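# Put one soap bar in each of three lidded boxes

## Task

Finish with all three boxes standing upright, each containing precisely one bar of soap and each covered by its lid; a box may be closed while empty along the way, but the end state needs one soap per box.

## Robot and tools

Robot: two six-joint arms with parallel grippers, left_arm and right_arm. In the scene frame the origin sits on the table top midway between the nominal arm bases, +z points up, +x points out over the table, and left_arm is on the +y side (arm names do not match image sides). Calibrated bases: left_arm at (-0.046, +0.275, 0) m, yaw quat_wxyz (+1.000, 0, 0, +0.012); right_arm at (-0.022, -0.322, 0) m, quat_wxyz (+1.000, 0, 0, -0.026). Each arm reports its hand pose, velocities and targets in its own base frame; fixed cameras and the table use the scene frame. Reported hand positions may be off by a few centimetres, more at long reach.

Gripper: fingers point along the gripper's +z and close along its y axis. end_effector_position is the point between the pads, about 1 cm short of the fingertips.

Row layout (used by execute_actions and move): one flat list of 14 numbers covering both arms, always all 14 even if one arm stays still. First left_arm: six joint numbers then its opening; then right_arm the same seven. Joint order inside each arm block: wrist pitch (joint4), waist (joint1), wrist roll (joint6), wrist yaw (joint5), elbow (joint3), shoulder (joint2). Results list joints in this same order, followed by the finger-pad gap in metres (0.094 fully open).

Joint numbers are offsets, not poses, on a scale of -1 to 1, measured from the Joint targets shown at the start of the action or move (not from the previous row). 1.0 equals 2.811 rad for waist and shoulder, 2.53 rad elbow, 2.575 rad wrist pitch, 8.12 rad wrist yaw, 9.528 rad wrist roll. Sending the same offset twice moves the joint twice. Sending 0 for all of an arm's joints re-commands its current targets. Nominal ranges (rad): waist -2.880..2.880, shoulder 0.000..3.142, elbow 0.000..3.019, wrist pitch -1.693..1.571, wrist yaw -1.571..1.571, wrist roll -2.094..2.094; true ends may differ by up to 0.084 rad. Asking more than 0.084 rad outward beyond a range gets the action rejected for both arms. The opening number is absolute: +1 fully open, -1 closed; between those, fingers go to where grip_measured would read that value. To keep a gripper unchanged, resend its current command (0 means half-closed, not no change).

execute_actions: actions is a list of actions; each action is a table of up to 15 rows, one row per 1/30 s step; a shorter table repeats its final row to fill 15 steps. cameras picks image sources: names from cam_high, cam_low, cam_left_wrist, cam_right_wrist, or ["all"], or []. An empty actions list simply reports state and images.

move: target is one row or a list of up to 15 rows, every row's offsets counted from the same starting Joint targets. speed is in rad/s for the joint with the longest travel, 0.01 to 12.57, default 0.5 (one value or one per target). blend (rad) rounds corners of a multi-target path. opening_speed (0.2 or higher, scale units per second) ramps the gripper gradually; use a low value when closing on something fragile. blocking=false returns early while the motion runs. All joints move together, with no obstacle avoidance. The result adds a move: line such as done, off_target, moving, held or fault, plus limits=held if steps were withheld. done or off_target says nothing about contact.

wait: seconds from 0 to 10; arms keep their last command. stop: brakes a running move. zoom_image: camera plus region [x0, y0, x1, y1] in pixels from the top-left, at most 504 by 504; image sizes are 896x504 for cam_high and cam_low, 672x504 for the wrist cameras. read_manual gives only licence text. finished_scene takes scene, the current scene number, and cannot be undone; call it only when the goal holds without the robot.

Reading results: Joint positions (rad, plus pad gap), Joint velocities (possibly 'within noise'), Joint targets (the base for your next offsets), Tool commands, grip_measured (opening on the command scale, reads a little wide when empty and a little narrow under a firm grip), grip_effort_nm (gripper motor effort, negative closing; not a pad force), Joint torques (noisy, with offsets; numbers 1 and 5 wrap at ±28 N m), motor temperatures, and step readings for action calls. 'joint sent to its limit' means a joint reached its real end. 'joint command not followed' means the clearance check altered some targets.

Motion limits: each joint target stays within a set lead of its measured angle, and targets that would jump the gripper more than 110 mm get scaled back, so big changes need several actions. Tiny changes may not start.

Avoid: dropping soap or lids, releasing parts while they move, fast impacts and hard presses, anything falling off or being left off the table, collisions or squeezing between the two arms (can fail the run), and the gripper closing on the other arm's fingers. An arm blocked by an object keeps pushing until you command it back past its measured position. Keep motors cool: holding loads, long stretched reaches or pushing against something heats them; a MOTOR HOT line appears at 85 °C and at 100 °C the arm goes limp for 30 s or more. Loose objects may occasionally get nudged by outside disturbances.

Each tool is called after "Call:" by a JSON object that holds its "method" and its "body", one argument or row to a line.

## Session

Call:
{"method": "execute_actions", "body": {
  "actions": []
}}

Scene clock: 0.00 s.
left_arm: end_effector_position=(+0.2820, +0.4381, +0.1433) grip_measured=+1.000 grip_effort_nm=n/a end_effector_quat_wxyz=(+0.152, -0.543, +0.653, +0.506) | right_arm: end_effector_position=(+0.3367, +0.3360, +0.3143) grip_measured=+1.000 grip_effort_nm=n/a end_effector_quat_wxyz=(+0.207, -0.617, +0.710, +0.270)
Joint names: [wrist pitch, waist, wrist roll, wrist yaw, elbow, shoulder]
Joint positions: left_arm=[-0.387 0.714 -0.356 -1.023 0.983 1.61 0.094] | right_arm=[-1.176 0.584 -0.726 -0.588 1.338 1.338 0.094]
Joint velocities: within noise
Joint torques (N m): no reading
Motor temperatures (°C): left_arm=[27 28 29 28 35 30 29] | right_arm=[29 32 28 30 41 33 30]
Heat: left arm: hottest elbow 35 °C; right arm: hottest elbow 41 °C.
Joint targets: left_arm=[-0.385 0.714 -0.356 -1.023 1.002 1.614] | right_arm=[-1.174 0.584 -0.726 -0.588 1.364 1.342]
Tool commands: left_gripper/opening=+1.0 right_gripper/opening=+1.0

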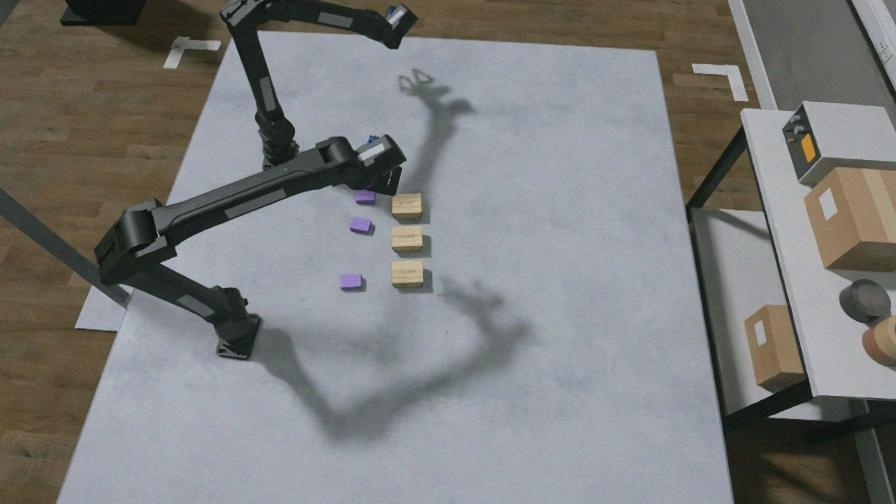

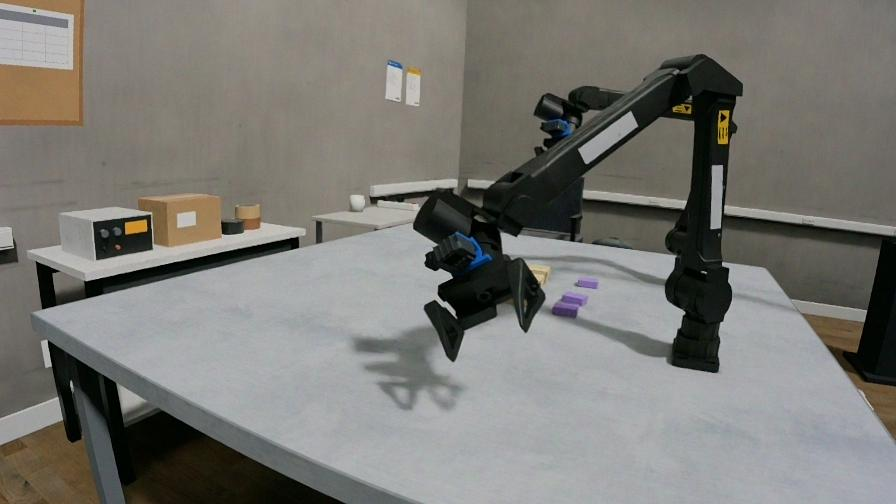

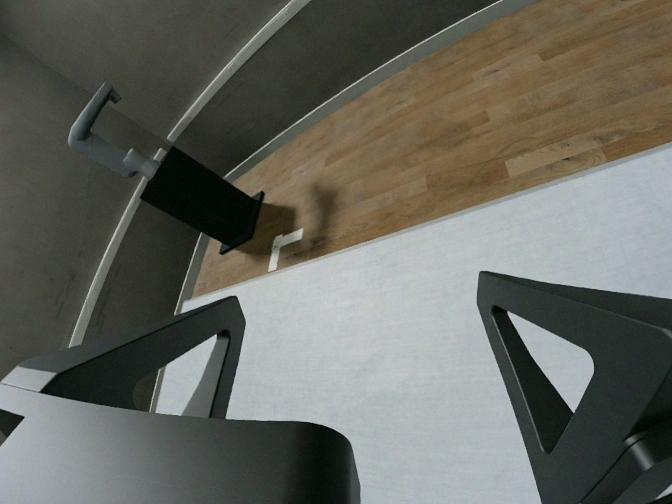

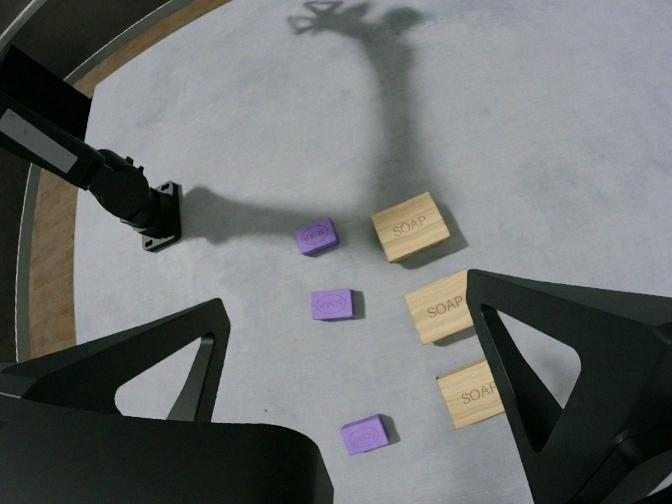

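Call:
{"method": "move", "body": {
  "target": [-0.3942,0.0662,0.0374,0.126,0.0783,-0.2006,1,-0.1383,0.0882,0.1738,0.0724,0.0372,0.0562,1],
  "speed": 0.9,
  "cameras": ["cam_right_wrist","cam_low","cam_high"]
}}

Call:
{"method": "zoom_image", "body": {
  "camera": "cam_right_wrist",
  "region": [90, 0, 500, 290]
}}

Call:
{"method": "zoom_image", "body": {
  "camera": "cam_low",
  "region": [470, 240, 630, 340]
}}

Scene clock: 42.40 s.
left_arm: end_effector_position=(+0.2151, +0.2649, +0.2930) grip_measured=+1.000 grip_effort_nm=-0.012 end_effector_quat_wxyz=(+0.125, -0.432, +0.891, +0.060) | right_arm: end_effector_position=(+0.2899, +0.3143, +0.2375) grip_measured=+1.000 grip_effort_nm=-0.051 end_effector_quat_wxyz=(-0.011, +0.045, +0.999, -0.012)
Joint names: [wrist pitch, waist, wrist roll, wrist yaw, elbow, shoulder]
Joint positions: left_arm=[-1.388 0.889 -0.014 -0.003 1.149 1.054 0.094] | right_arm=[-1.522 0.826 0.916 -0.002 1.399 1.479 0.094]
Joint torques (N m): left_arm=[1.14 -0.73 0.13 0.09 15.41 -8.18] | right_arm=[0.02 0.5 0.15 -0.02 14.61 -10.64]
Motor temperatures (°C): left_arm=[27 28 29 28 42 32 29] | right_arm=[29 32 28 30 49 33 30]
Heat: left arm: hottest elbow 42 °C; right arm: hottest elbow 49 °C.
Joint targets: left_arm=[-1.400 0.900 0.000 0.000 1.201 1.050] | right_arm=[-1.530 0.831 0.930 0.000 1.458 1.499]
move: off_target (left_arm, right_arm); left_arm: the elbow is farthest, 0.051 rad from its target; right_arm: the elbow is farthest, 0.059 rad from its target
Images, in order (width x height): cam_high 896x504, cam_low 896x504, cam_right_wrist 672x504.

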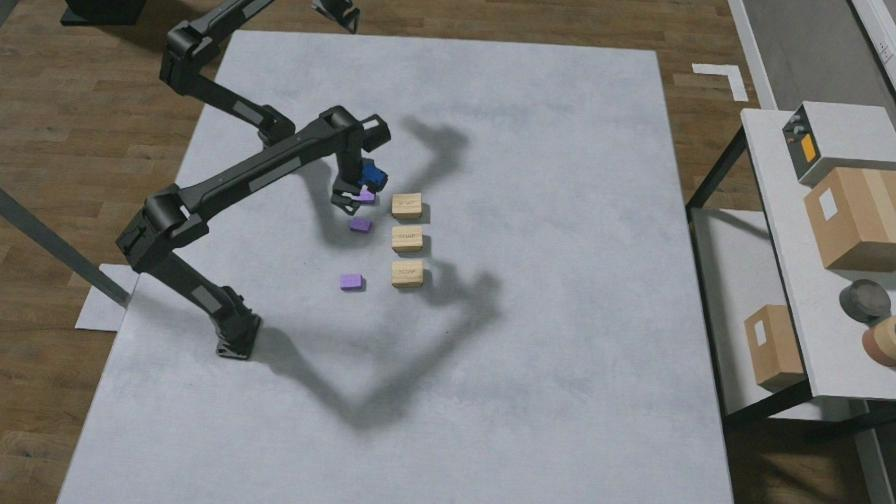

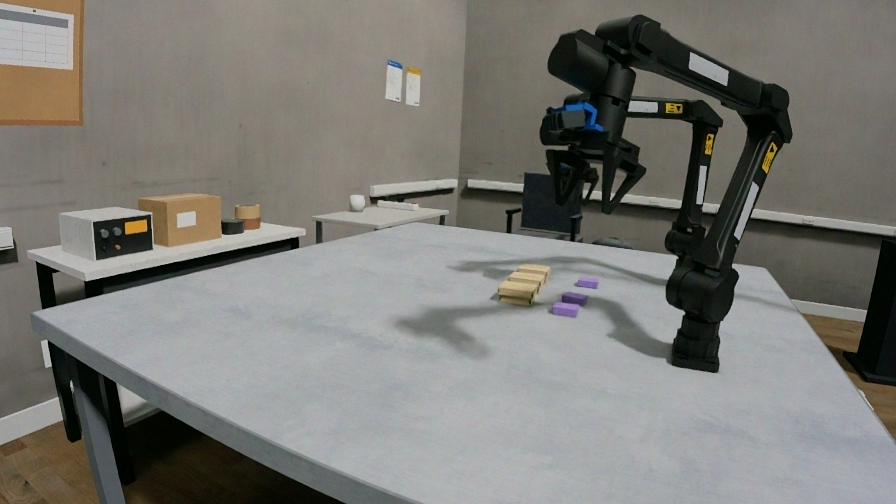

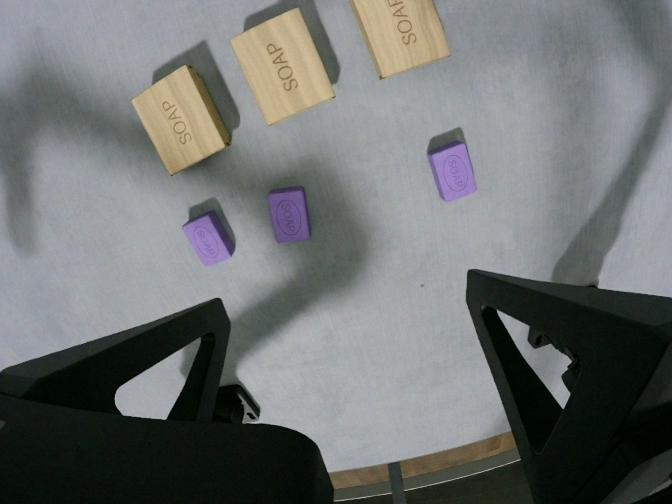

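Scaled by 1.229 from the camera's 672x504 image, which has a finer 960x720 frame.

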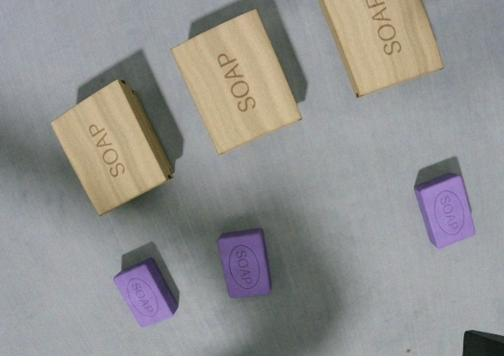

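Scaled by 3.150 from the camera's 896x504 image, which has a finer 1280x720 frame.

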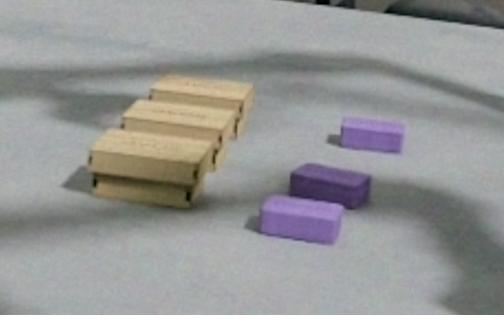

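Call:
{"method": "move", "body": {
  "target": [0,0,0,0,0,0,1,0.1247,-0.1352,-0.0774,0,-0.0565,0.0711,1],
  "speed": 0.7,
  "cameras": ["cam_right_wrist"]
}}

Call:
{"method": "zoom_image", "body": {
  "camera": "cam_right_wrist",
  "region": [230, 100, 560, 340]
}}

Scene clock: 78.17 s.
left_arm: end_effector_position=(+0.2151, +0.2649, +0.2930) grip_measured=+1.000 grip_effort_nm=-0.007 end_effector_quat_wxyz=(+0.125, -0.432, +0.891, +0.060) | right_arm: end_effector_position=(+0.4392, +0.2114, +0.1184) grip_measured=+1.000 grip_effort_nm=-0.042 end_effector_quat_wxyz=(-0.004, -0.121, +0.993, -0.001)
Joint names: [wrist pitch, waist, wrist roll, wrist yaw, elbow, shoulder]
Joint positions: left_arm=[-1.388 0.889 -0.014 -0.003 1.149 1.054 0.094] | right_arm=[-1.218 0.449 0.207 -0.001 1.323 1.684 0.094]
Joint torques (N m): left_arm=[1.1 -0.73 0.1 0.08 15.39 -8.18] | right_arm=[0.72 0.21 -0.08 -0.11 8.44 -13.74]
Motor temperatures (°C): left_arm=[27 28 29 28 48 31 29] | right_arm=[29 32 28 30 57 33 30]
Heat: left arm: hottest elbow 48 °C; right arm: hottest elbow 57 °C.
Joint targets: left_arm=[-1.400 0.900 0.000 0.000 1.201 1.050] | right_arm=[-1.209 0.451 0.193 0.000 1.315 1.699]
move: off_target (left_arm); left_arm: the elbow is farthest, 0.052 rad from its target
Images, in order (width x height): cam_right_wrist 672x504.

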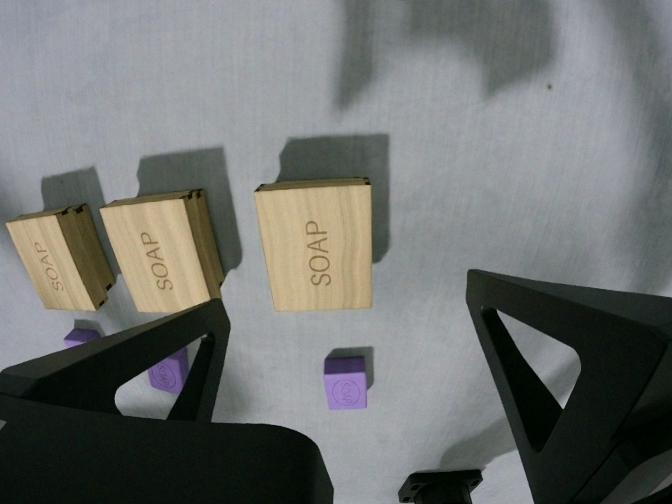

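Scaled by 1.527 from the camera's 672x504 image, which has a finer 960x720 frame.

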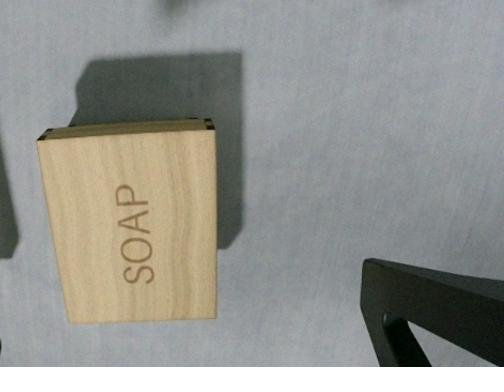

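Call:
{"method": "move", "body": {
  "target": [
    [0,0,0,0,0,0,1,0.0206,0.0155,0.0152,0,-0.0178,0.0021,1],
    [0,0,0,0,0,0,1,0.0854,0.0155,0.0152,0,-0.051,0.0334,1]
  ],
  "speed": [0.3,0.2],
  "cameras": ["cam_right_wrist"]
}}

Scene clock: 114.47 s.
left_arm: end_effector_position=(+0.2151, +0.2649, +0.2930) grip_measured=+1.000 grip_effort_nm=-0.012 end_effector_quat_wxyz=(+0.125, -0.432, +0.891, +0.060) | right_arm: end_effector_position=(+0.4261, +0.2273, +0.0333) grip_measured=+1.000 grip_effort_nm=-0.051 end_effector_quat_wxyz=(-0.003, -0.083, +0.997, -0.001)
Joint names: [wrist pitch, waist, wrist roll, wrist yaw, elbow, shoulder]
Joint positions: left_arm=[-1.388 0.889 -0.014 -0.003 1.149 1.054 0.094] | right_arm=[-0.998 0.491 0.324 -0.001 1.195 1.773 0.094]
Joint torques (N m): left_arm=[1.11 -0.67 0.1 0.08 15.39 -8.18] | right_arm=[0.69 0.38 0.13 -0.1 7.41 -13.68]
Motor temperatures (°C): left_arm=[27 28 29 28 52 31 29] | right_arm=[29 32 28 30 49 33 30]
Heat: left arm: hottest elbow 52 °C; right arm: hottest elbow 49 °C.
Joint targets: left_arm=[-1.400 0.900 0.000 0.000 1.201 1.050] | right_arm=[-0.989 0.495 0.337 0.000 1.186 1.793]
move: off_target (left_arm); left_arm: the elbow is farthest, 0.052 rad from its target
Images, in order (width x height): cam_right_wrist 672x504.

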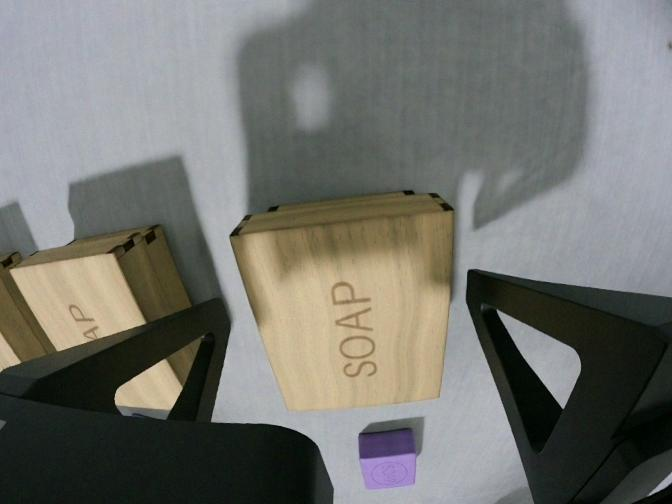

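Call:
{"method": "move", "body": {
  "target": [
    [0,0,0,0,-0.02,0,1,0,0,0,0,0,0,0.3],
    [0,0,0,0,-0.02,0,1,-0.0054,0,0,0,0.0229,-0.0089,0.3],
    [0,0,0,0,-0.02,0,1,-0.0548,0,0,0,0.0457,-0.0356,0.3],
    [0,0,0,0,-0.02,0,1,-0.08,-0.1313,-0.0405,0,-0.0466,-0.1259,0.3]
  ],
  "speed": [0.2,0.1,0.12,0.4],
  "opening_speed": 0.5,
  "cameras": ["cam_right_wrist","cam_low"]
}}

Call:
{"method": "zoom_image", "body": {
  "camera": "cam_right_wrist",
  "region": [0, 0, 336, 300]
}}

Scene clock: 141.57 s.
left_arm: end_effector_position=(+0.2151, +0.2649, +0.2930) grip_measured=+1.000 grip_effort_nm=-0.002 end_effector_quat_wxyz=(+0.125, -0.432, +0.891, +0.060) | right_arm: end_effector_position=(+0.4001, +0.0503, +0.1313) grip_measured=+0.372 grip_effort_nm=-1.082 end_effector_quat_wxyz=(+0.007, -0.080, +0.997, +0.000)
Joint names: [wrist pitch, waist, wrist roll, wrist yaw, elbow, shoulder]
Joint positions: left_arm=[-1.388 0.889 -0.014 -0.003 1.149 1.054 0.094] | right_arm=[-1.188 0.126 -0.034 0 1.081 1.449 0.064]
Joint torques (N m): left_arm=[1.13 -0.73 0.1 0.08 10.76 -8.18] | right_arm=[0.14 0.03 -0.1 -0.16 8.09 -11.99]
Heat: left arm: hottest elbow 53 °C; right arm: hottest elbow 48 °C.
Joint targets: left_arm=[-1.400 0.900 0.000 0.000 1.150 1.050] | right_arm=[-1.195 0.126 -0.048 0.000 1.068 1.439]
move: done
Images, in order (width x height): cam_low 896x504, cam_right_wrist 672x504.

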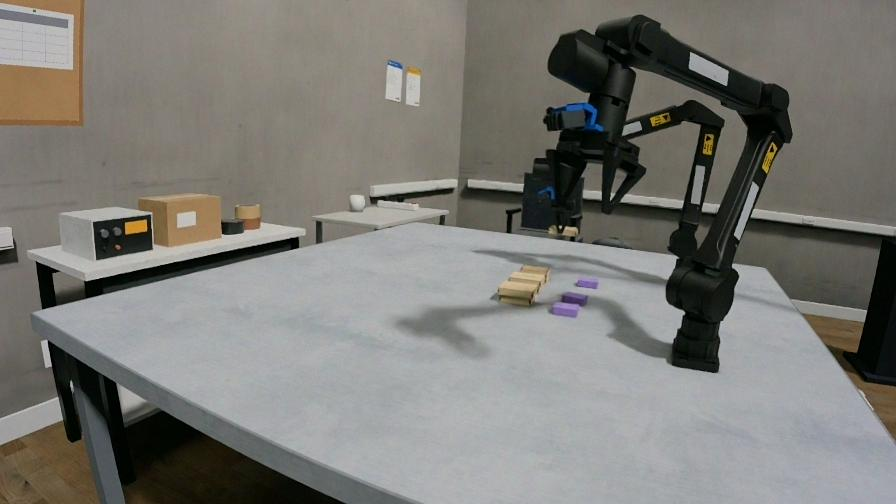

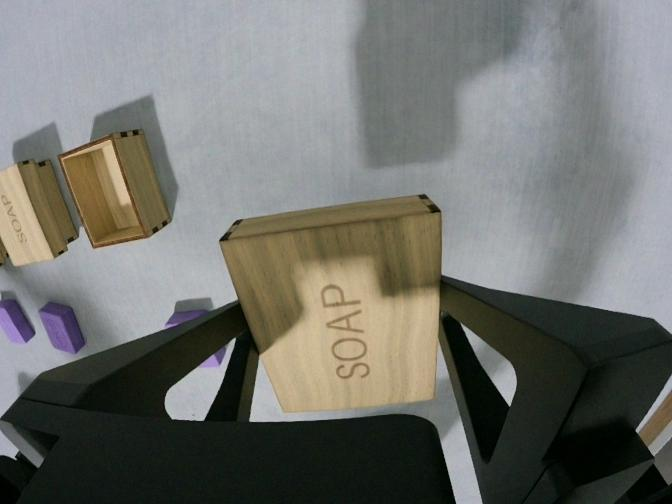

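Scaled by 1.500 from the camera's 672x504 image, which has a finer 960x720 frame.

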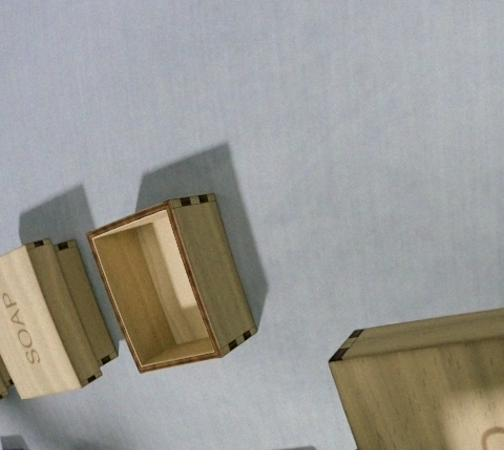

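Call:
{"method": "move", "body": {
  "target": [
    [0,0,0,0,0,0,1,0.1100,0,0,0,-0.0520,0.0620,0.3],
    [0,0,0,0,0,0,1,0.1262,0,0,0,-0.0605,0.0719,0.3]
  ],
  "speed": [0.3,0.06],
  "cameras": ["cam_right_wrist"]
}}

Call:
{"method": "zoom_image", "body": {
  "camera": "cam_right_wrist",
  "region": [200, 180, 480, 430]
}}

Scene clock: 168.93 s.
left_arm: end_effector_position=(+0.2151, +0.2649, +0.2930) grip_measured=+1.000 grip_effort_nm=-0.007 end_effector_quat_wxyz=(+0.125, -0.432, +0.891, +0.060) | right_arm: end_effector_position=(+0.3971, +0.0499, +0.0139) grip_measured=+0.372 grip_effort_nm=-1.077 end_effector_quat_wxyz=(-0.003, -0.081, +0.997, +0.000)
Joint names: [wrist pitch, waist, wrist roll, wrist yaw, elbow, shoulder]
Joint positions: left_arm=[-1.388 0.889 -0.014 -0.003 1.149 1.054 0.094] | right_arm=[-0.879 0.126 -0.036 0 0.924 1.622 0.064]
Joint torques (N m): left_arm=[1.1 -0.67 0.1 0.08 10.76 -8.18] | right_arm=[0.65 -0.03 -0.11 -0.16 6.72 -10.7]
Heat: left arm: hottest elbow 51 °C; right arm: hottest elbow 47 °C.
Joint targets: left_arm=[-1.400 0.900 0.000 0.000 1.150 1.050] | right_arm=[-0.870 0.126 -0.049 0.000 0.915 1.642]
move: done
Images, in order (width x height): cam_right_wrist 672x504.

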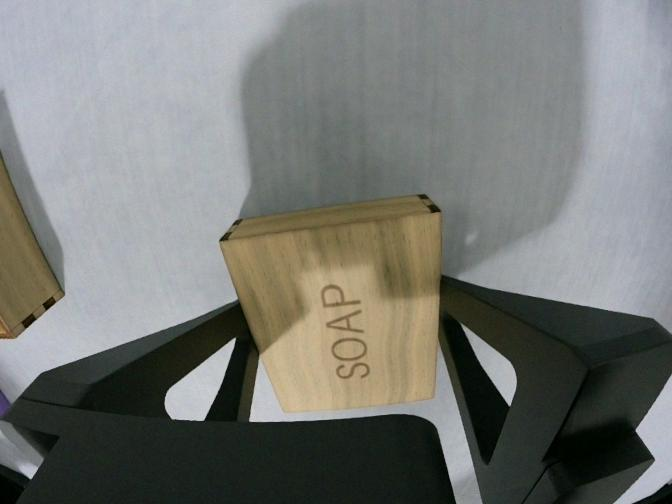

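Scaled by 1.800 from the camera's 672x504 image, which has a finer 960x720 frame.

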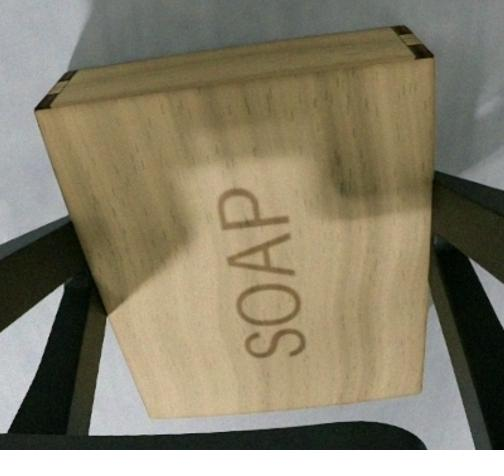

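Call:
{"method": "move", "body": {
  "target": [
    [0,0,0,0,0,0,1,0.0016,0,0,0,-0.001,0.0007,0.3],
    [0,0,0,0,0,0,1,0.0016,0,0,0,-0.001,0.0007,1],
    [0,0,0,0,0,0,1,-0.12,0,0,0,0.058,-0.0715,1],
    [0,0,0,0,0,0,1,-0.1041,0.1558,0.0478,0,0.0004,-0.1053,1]
  ],
  "speed": [0.03,0.3,0.4,0.5],
  "opening_speed": 0.8,
  "cameras": ["cam_right_wrist"]
}}

Call:
{"method": "zoom_image", "body": {
  "camera": "cam_right_wrist",
  "region": [230, 100, 480, 350]
}}

Scene clock: 187.17 s.
left_arm: end_effector_position=(+0.2151, +0.2649, +0.2930) grip_measured=+1.000 grip_effort_nm=-0.007 end_effector_quat_wxyz=(+0.125, -0.432, +0.891, +0.060) | right_arm: end_effector_position=(+0.2997, +0.1878, +0.1097) grip_measured=+0.998 grip_effort_nm=0.046 end_effector_quat_wxyz=(-0.003, -0.084, +0.996, -0.002)
Joint names: [wrist pitch, waist, wrist roll, wrist yaw, elbow, shoulder]
Joint positions: left_arm=[-1.388 0.889 -0.014 -0.003 1.149 1.054 0.094] | right_arm=[-1.147 0.561 0.393 0 0.928 1.358 0.094]
Joint torques (N m): left_arm=[1.11 -0.67 0.09 0.08 10.74 -8.18] | right_arm=[0.7 0.26 0.15 -0.12 7.91 -10.52]
Heat: left arm: hottest elbow 50 °C; right arm: hottest elbow 46 °C.
Joint targets: left_arm=[-1.400 0.900 0.000 0.000 1.150 1.050] | right_arm=[-1.138 0.564 0.407 0.000 0.916 1.345]
move: done
Images, in order (width x height): cam_right_wrist 672x504.

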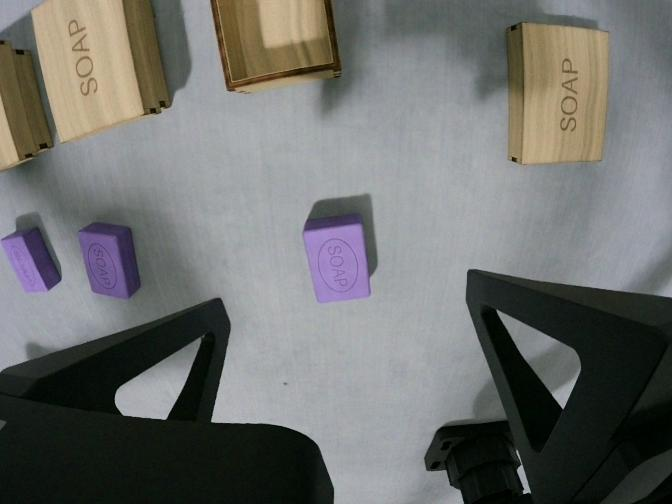

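Scaled by 2.016 from the camera's 672x504 image, which has a finer 960x720 frame.

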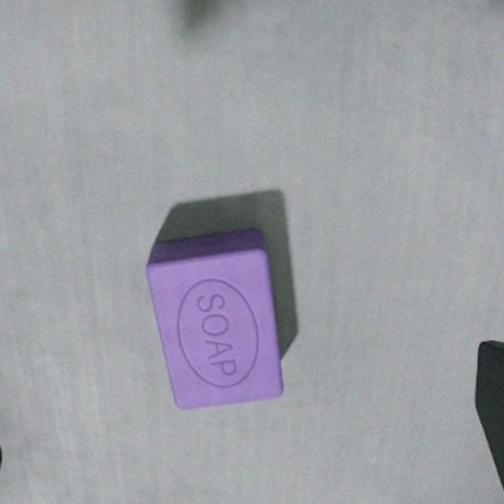

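Call:
{"method": "move", "body": {
  "target": [
    [0,0,0,0,0,0,1,0.1064,0.018,0.0026,0,-0.0723,0.0409,1],
    [0,0,0,0,0,0,1,0.1064,0.018,0.0026,0,-0.0723,0.0409,-0.34],
    [0,0,0,0,0,0,1,0.0214,0.018,0.0026,0,-0.0075,-0.0125,-0.34],
    [0,0,0,0,0,0,1,0.0043,-0.027,-0.0097,0,0.1538,0.1263,-0.34]
  ],
  "speed": [0.2,0.2,0.2,0.4],
  "opening_speed": 0.5,
  "cameras": ["cam_right_wrist","cam_low"]
}}

Call:
{"method": "zoom_image", "body": {
  "camera": "cam_right_wrist",
  "region": [220, 120, 470, 400]
}}

Scene clock: 222.90 s.
left_arm: end_effector_position=(+0.2151, +0.2649, +0.2930) grip_measured=+1.000 grip_effort_nm=-0.002 end_effector_quat_wxyz=(+0.125, -0.432, +0.891, +0.060) | right_arm: end_effector_position=(+0.4247, +0.2271, +0.0917) grip_measured=-0.233 grip_effort_nm=-1.077 end_effector_quat_wxyz=(+0.007, -0.082, +0.997, +0.003)
Joint names: [wrist pitch, waist, wrist roll, wrist yaw, elbow, shoulder]
Joint positions: left_arm=[-1.388 0.889 -0.013 -0.003 1.149 1.054 0.094] | right_arm=[-1.12 0.492 0.328 0 1.247 1.684 0.036]
Joint torques (N m): left_arm=[1.11 -0.73 0.1 0.08 10.74 -8.18] | right_arm=[0.05 -0.32 -0.11 -0.12 13.78 -13.45]
Heat: left arm: hottest elbow 49 °C; right arm: hottest elbow 48 °C.
Joint targets: left_arm=[-1.400 0.900 0.000 0.000 1.150 1.050] | right_arm=[-1.128 0.488 0.314 0.000 1.305 1.701]
move: off_target (right_arm); right_arm: the elbow is farthest, 0.058 rad from its target
Images, in order (width x height): cam_low 896x504, cam_right_wrist 672x504.

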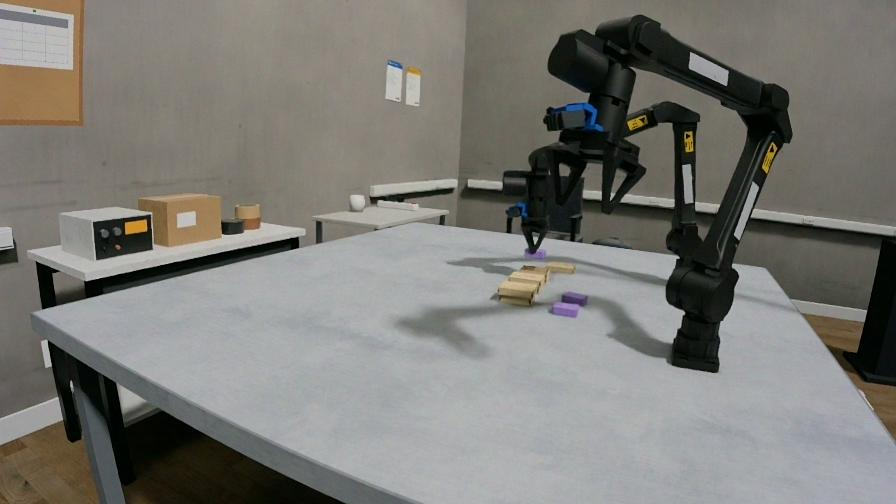

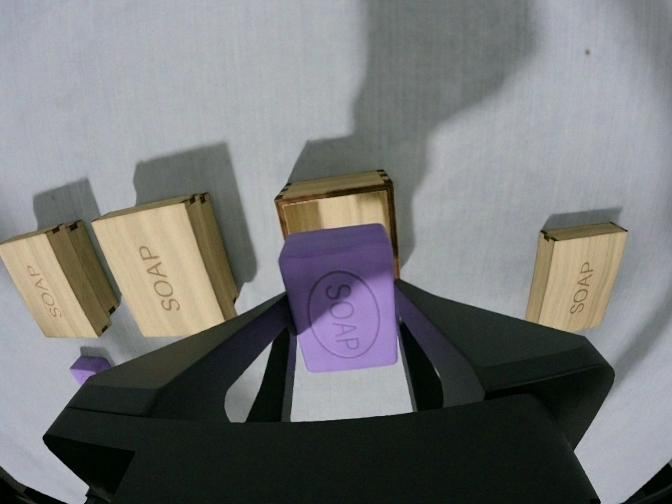

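Scaled by 1.800 from the camera's 672x504 image, which has a finer 960x720 frame.

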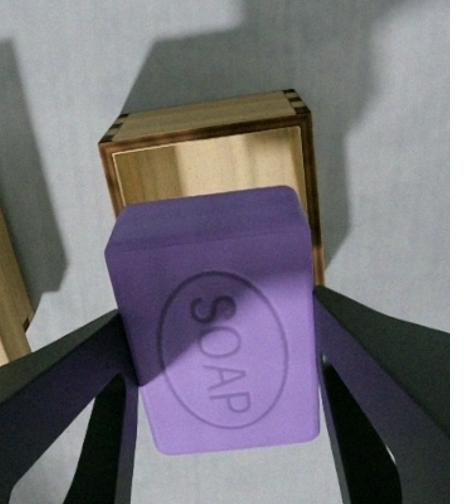

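Call:
{"method": "move", "body": {
  "target": [
    [0,0,0,0,0,0,1,0,0,0,0,-0.026,0,-0.34],
    [0,0,0,0,0,0,1,0.0559,0,0,0,-0.0561,0.026,-0.34]
  ],
  "speed": [0.15,0.08],
  "cameras": ["cam_right_wrist"]
}}

Call:
{"method": "zoom_image", "body": {
  "camera": "cam_right_wrist",
  "region": [220, 150, 470, 420]
}}

Scene clock: 250.03 s.
left_arm: end_effector_position=(+0.2151, +0.2649, +0.2930) grip_measured=+1.000 grip_effort_nm=-0.007 end_effector_quat_wxyz=(+0.125, -0.432, +0.891, +0.060) | right_arm: end_effector_position=(+0.4198, +0.2245, +0.0354) grip_measured=-0.233 grip_effort_nm=-1.077 end_effector_quat_wxyz=(-0.001, -0.082, +0.997, +0.000)
Joint names: [wrist pitch, waist, wrist roll, wrist yaw, elbow, shoulder]
Joint positions: left_arm=[-1.388 0.889 -0.013 -0.003 1.149 1.054 0.094] | right_arm=[-0.993 0.492 0.328 0 1.172 1.753 0.036]
Joint torques (N m): left_arm=[1.11 -0.62 0.1 0.08 10.76 -8.18] | right_arm=[0.72 -0.44 -0.11 -0.12 7.39 -13.33]
Motor temperatures (°C): left_arm=[27 28 29 28 48 30 29] | right_arm=[29 32 28 30 54 34 31]
Heat: left arm: hottest elbow 48 °C; right arm: hottest elbow 54 °C.
Joint targets: left_arm=[-1.400 0.900 0.000 0.000 1.150 1.050] | right_arm=[-0.984 0.488 0.314 0.000 1.163 1.774]
move: done
Images, in order (width x height): cam_right_wrist 672x504.

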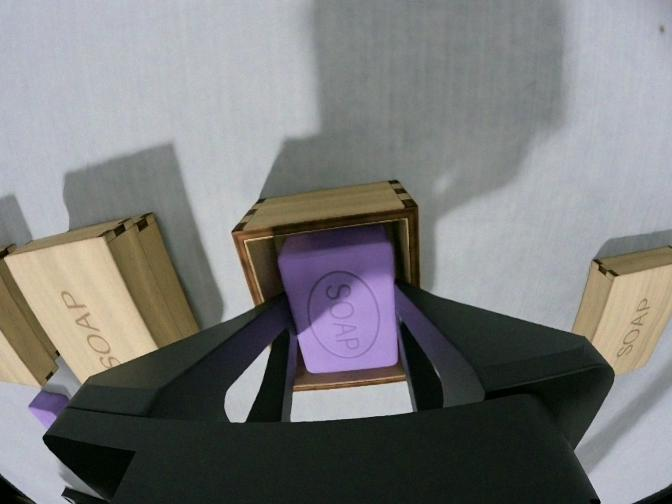

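Scaled by 1.867 from the camera's 672x504 image, which has a finer 960x720 frame.

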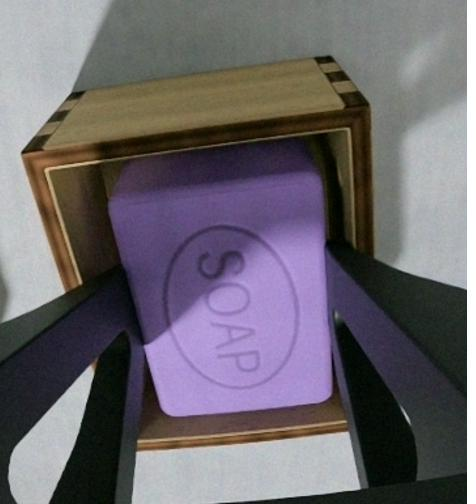

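Call:
{"method": "move", "body": {
  "target": [
    [0,0,0,0,0,0,1,0.0032,0,0,0,-0.0018,0.0014,-0.34],
    [0,0,0,0,0,0,1,0.0032,0,0,0,-0.0018,0.0014,-0.15]
  ],
  "speed": 0.06,
  "opening_speed": 0.2,
  "cameras": ["cam_right_wrist"]
}}

Call:
{"method": "zoom_image", "body": {
  "camera": "cam_right_wrist",
  "region": [220, 150, 470, 420]
}}

Scene clock: 275.50 s.
left_arm: end_effector_position=(+0.2151, +0.2649, +0.2930) grip_measured=+1.000 grip_effort_nm=-0.012 end_effector_quat_wxyz=(+0.125, -0.432, +0.891, +0.060) | right_arm: end_effector_position=(+0.4197, +0.2244, +0.0328) grip_measured=-0.154 grip_effort_nm=0.100 end_effector_quat_wxyz=(+0.000, -0.082, +0.997, +0.000)
Joint names: [wrist pitch, waist, wrist roll, wrist yaw, elbow, shoulder]
Joint positions: left_arm=[-1.388 0.889 -0.013 -0.003 1.149 1.054 0.094] | right_arm=[-0.984 0.492 0.328 0 1.168 1.755 0.04]
Joint torques (N m): left_arm=[1.11 -0.67 0.1 0.08 10.76 -8.12] | right_arm=[0.72 -0.38 -0.11 -0.12 7.34 -13.16]
Motor temperatures (°C): left_arm=[27 28 29 28 48 30 29] | right_arm=[29 32 28 30 49 35 32]
Heat: left arm: hottest elbow 48 °C; right arm: hottest elbow 49 °C.
Joint targets: left_arm=[-1.400 0.900 0.000 0.000 1.150 1.050] | right_arm=[-0.975 0.488 0.314 0.000 1.158 1.778]
move: done
Images, in order (width x height): cam_right_wrist 672x504.

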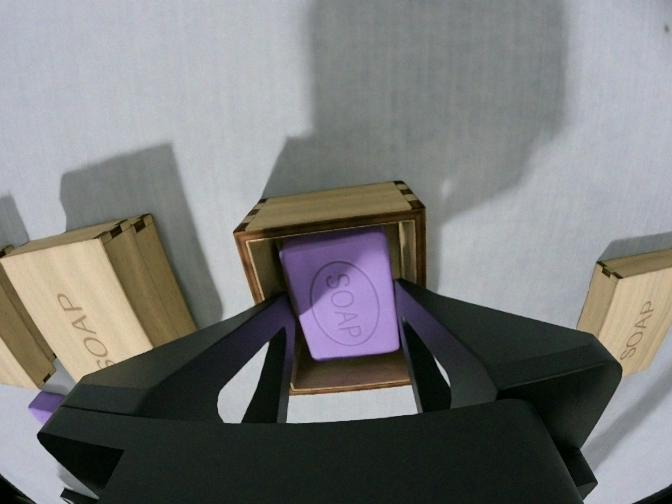

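Scaled by 1.867 from the camera's 672x504 image, which has a finer 960x720 frame.

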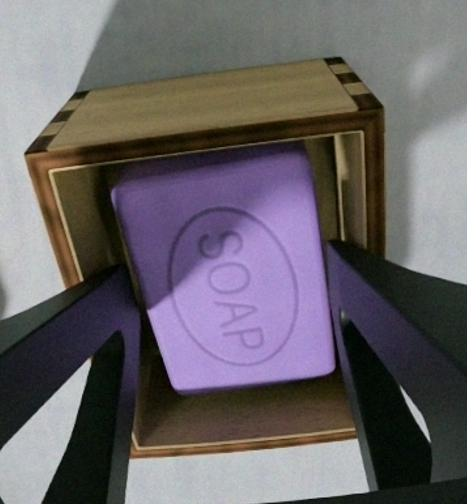

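Call:
{"method": "move", "body": {
  "target": [
    [0,0,0,0,0,0,1,-0.0054,0,0,0,0.0229,-0.0089,-0.15],
    [0,0,0,0,0,0,1,-0.03,0,0,0,0.0395,-0.019,-0.15]
  ],
  "speed": 0.1,
  "cameras": ["cam_right_wrist"]
}}

Call:
{"method": "zoom_image", "body": {
  "camera": "cam_right_wrist",
  "region": [220, 150, 470, 420]
}}

Scene clock: 291.53 s.
left_arm: end_effector_position=(+0.2151, +0.2649, +0.2930) grip_measured=+1.000 grip_effort_nm=-0.007 end_effector_quat_wxyz=(+0.125, -0.432, +0.891, +0.060) | right_arm: end_effector_position=(+0.4237, +0.2266, +0.0542) grip_measured=-0.152 grip_effort_nm=0.051 end_effector_quat_wxyz=(-0.001, -0.082, +0.997, -0.001)
Joint names: [wrist pitch, waist, wrist roll, wrist yaw, elbow, shoulder]
Joint positions: left_arm=[-1.388 0.889 -0.013 -0.003 1.149 1.054 0.094] | right_arm=[-1.045 0.492 0.328 0 1.208 1.737 0.04]
Joint torques (N m): left_arm=[1.11 -0.73 0.1 0.08 10.76 -8.18] | right_arm=[-0.01 -0.32 -0.11 -0.12 12.7 -16.26]
Heat: left arm: hottest elbow 47 °C; right arm: hottest elbow 49 °C.
Joint targets: left_arm=[-1.400 0.900 0.000 0.000 1.150 1.050] | right_arm=[-1.053 0.488 0.314 0.000 1.258 1.724]
move: off_target (right_arm); right_arm: the elbow is farthest, 0.050 rad from its target
Images, in order (width x height): cam_right_wrist 672x504.

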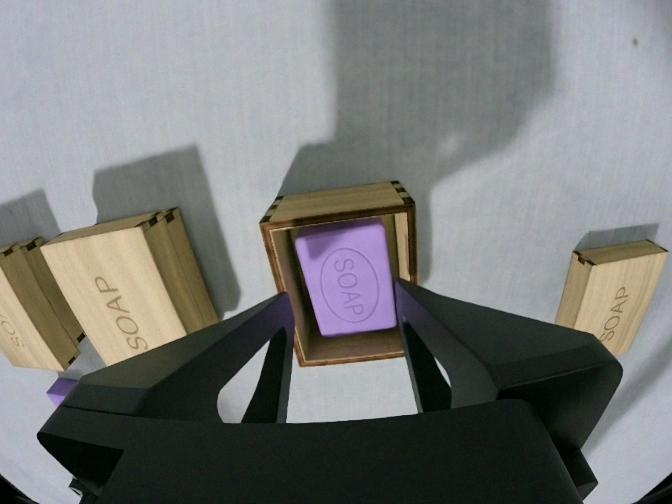

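Scaled by 1.867 from the camera's 672x504 image, which has a finer 960x720 frame.

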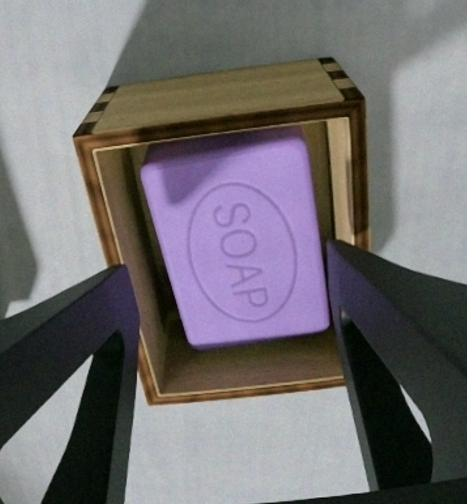

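Call:
{"method": "move", "body": {
  "target": [
    [0,0,0,0,0,0,1,-0.0241,0,0,0,0.0166,-0.0142,-0.15],
    [0,0,0,0,0,0,1,-0.0241,-0.0025,-0.001,0,0.0166,-0.0142,1],
    [0,0,0,0,0,0,1,0.0357,-0.0025,-0.001,0,-0.0393,0.0253,1],
    [0,0,0,0,0,0,1,0.0357,-0.0025,-0.001,0,-0.0393,0.0253,0.2]
  ],
  "speed": 0.15,
  "opening_speed": 0.7,
  "cameras": ["cam_right_wrist"]
}}

Call:
{"method": "zoom_image", "body": {
  "camera": "cam_right_wrist",
  "region": [200, 180, 480, 430]
}}

Scene clock: 319.03 s.
left_arm: end_effector_position=(+0.2151, +0.2649, +0.2930) grip_measured=+1.000 grip_effort_nm=-0.007 end_effector_quat_wxyz=(+0.125, -0.432, +0.891, +0.060) | right_arm: end_effector_position=(+0.4220, +0.2236, +0.0238) grip_measured=+0.206 grip_effort_nm=-1.043 end_effector_quat_wxyz=(-0.003, -0.085, +0.996, -0.001)
Joint names: [wrist pitch, waist, wrist roll, wrist yaw, elbow, shoulder]
Joint positions: left_arm=[-1.388 0.889 -0.013 -0.003 1.149 1.054 0.094] | right_arm=[-0.969 0.488 0.318 0 1.168 1.775 0.057]
Joint torques (N m): left_arm=[1.11 -0.67 0.1 0.08 10.76 -8.18] | right_arm=[0.7 -0.67 -0.11 -0.12 7.25 -13.57]
Heat: left arm: hottest elbow 47 °C; right arm: hottest elbow 52 °C.
Joint targets: left_arm=[-1.400 0.900 0.000 0.000 1.150 1.050] | right_arm=[-0.961 0.481 0.305 0.000 1.159 1.795]
move: done; target 2's new numbers were sent with right_arm's elbow 0.049 rad from that target
Images, in order (width x height): cam_right_wrist 672x504.

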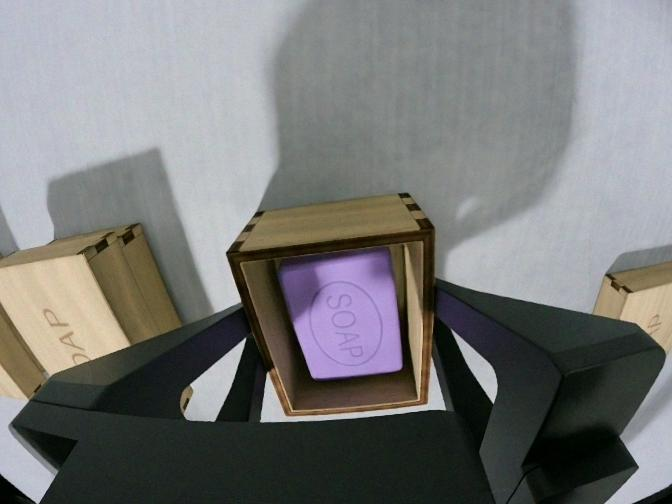

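Scaled by 1.800 from the camera's 672x504 image, which has a finer 960x720 frame.

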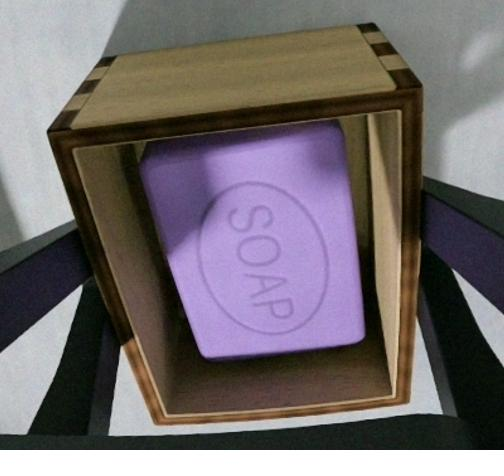

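Call:
{"method": "move", "body": {
  "target": [
    [0,0,0,0,0,0,1,0,0,0,0,0,0,1],
    [0,0,0,0,0,0,1,-0.0598,0,0,0,0.0557,-0.0395,1],
    [0,0,0,0,0,0,1,-0.0909,-0.1263,-0.0372,0,-0.036,-0.1266,1],
    [0,0,0,0,0,0,1,0.0361,-0.1263,-0.0372,0,-0.097,-0.0541,1],
    [0,0,0,0,0,0,1,0.0361,-0.1263,-0.0372,0,-0.097,-0.0541,0.3]
  ],
  "speed": [0.3,0.3,0.5,0.25,0.3],
  "opening_speed": 0.8,
  "cameras": ["cam_right_wrist"]
}}

Call:
{"method": "zoom_image", "body": {
  "camera": "cam_right_wrist",
  "region": [200, 180, 480, 430]
}}

Scene clock: 352.77 s.
left_arm: end_effector_position=(+0.2151, +0.2649, +0.2930) grip_measured=+1.000 grip_effort_nm=-0.012 end_effector_quat_wxyz=(+0.125, -0.432, +0.891, +0.060) | right_arm: end_effector_position=(+0.3963, +0.0499, +0.0117) grip_measured=+0.377 grip_effort_nm=-1.038 end_effector_quat_wxyz=(-0.005, -0.081, +0.997, +0.000)
Joint names: [wrist pitch, waist, wrist roll, wrist yaw, elbow, shoulder]
Joint positions: left_arm=[-1.388 0.889 -0.013 -0.003 1.149 1.054 0.094] | right_arm=[-0.876 0.127 -0.036 0 0.922 1.626 0.065]
Joint torques (N m): left_arm=[1.13 -0.73 0.1 0.08 10.76 -8.18] | right_arm=[0.72 0.03 -0.1 -0.17 6.75 -10.87]
Heat: left arm: hottest elbow 47 °C; right arm: hottest elbow 49 °C.
Joint targets: left_arm=[-1.400 0.900 0.000 0.000 1.150 1.050] | right_arm=[-0.867 0.126 -0.049 0.000 0.913 1.643]
move: done
Images, in order (width x height): cam_right_wrist 672x504.

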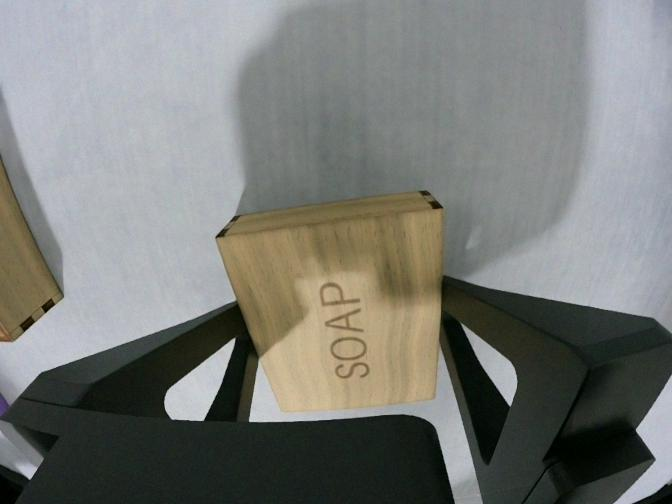

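Scaled by 1.800 from the camera's 672x504 image, which has a finer 960x720 frame.

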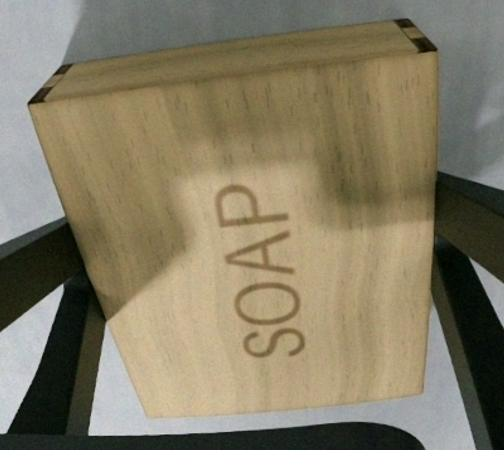

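Call:
{"method": "move", "body": {
  "target": [
    [0,0,0,0,0,0,1,-0.0983,0,0,0,0.066,-0.0509,0.3],
    [0,0,0,0,0,0,1,-0.0963,0.1274,0.0398,0,0.153,0.0146,0.3],
    [0,0,0,0,0,0,1,-0.066,0.1274,0.0398,0,0.1083,0.0366,0.3]
  ],
  "speed": [0.3,0.45,0.2],
  "cameras": ["cam_right_wrist","cam_low"]
}}

Call:
{"method": "zoom_image", "body": {
  "camera": "cam_right_wrist",
  "region": [200, 150, 480, 320]
}}

Call:
{"method": "zoom_image", "body": {
  "camera": "cam_low",
  "region": [480, 240, 580, 310]
}}

Scene clock: 395.27 s.
left_arm: end_effector_position=(+0.2151, +0.2649, +0.2930) grip_measured=+1.000 grip_effort_nm=-0.017 end_effector_quat_wxyz=(+0.125, -0.432, +0.891, +0.060) | right_arm: end_effector_position=(+0.4196, +0.2219, +0.0528) grip_measured=+0.375 grip_effort_nm=-1.072 end_effector_quat_wxyz=(-0.005, -0.085, +0.996, -0.002)
Joint names: [wrist pitch, waist, wrist roll, wrist yaw, elbow, shoulder]
Joint positions: left_arm=[-1.388 0.889 -0.013 -0.003 1.149 1.054 0.094] | right_arm=[-1.046 0.487 0.316 0 1.195 1.73 0.065]
Joint torques (N m): left_arm=[1.11 -0.67 0.1 0.08 10.76 -8.12] | right_arm=[0.7 -0.26 0.15 -0.13 7.8 -13.63]
Heat: left arm: hottest elbow 47 °C; right arm: hottest elbow 47 °C.
Joint targets: left_arm=[-1.400 0.900 0.000 0.000 1.150 1.050] | right_arm=[-1.037 0.484 0.330 0.000 1.187 1.746]
move: done
Images, in order (width x height): cam_low 896x504, cam_right_wrist 672x504.

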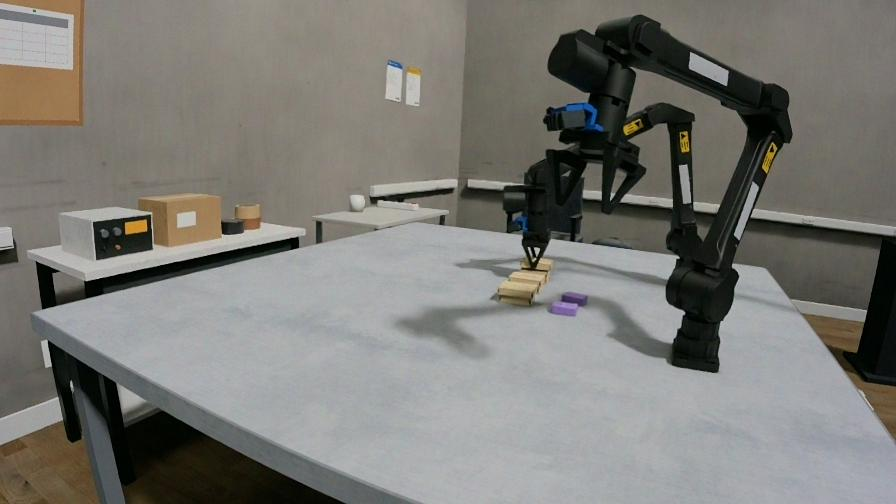

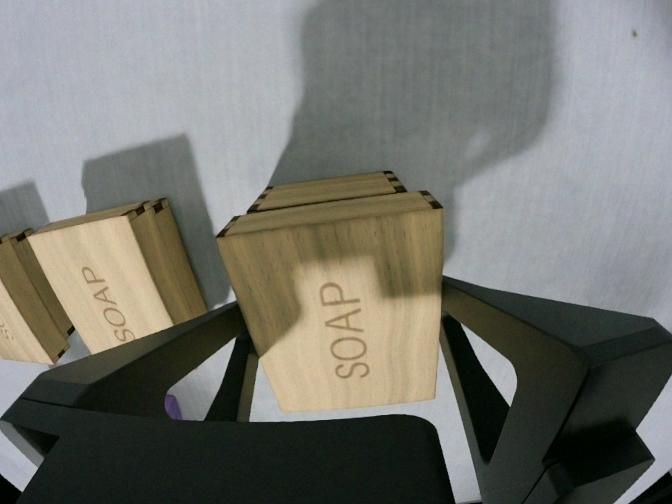

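Scaled by 1.800 from the camera's 672x504 image, which has a finer 960x720 frame.

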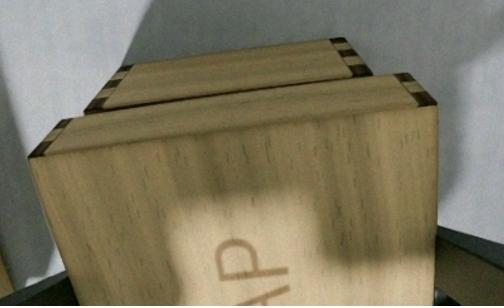

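Scaled by 5.040 from the camera's 896x504 image, which has a finer 1280x720 frame.

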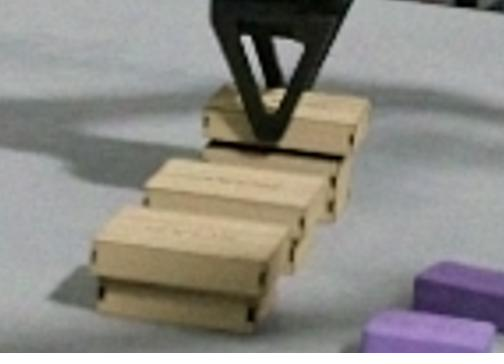

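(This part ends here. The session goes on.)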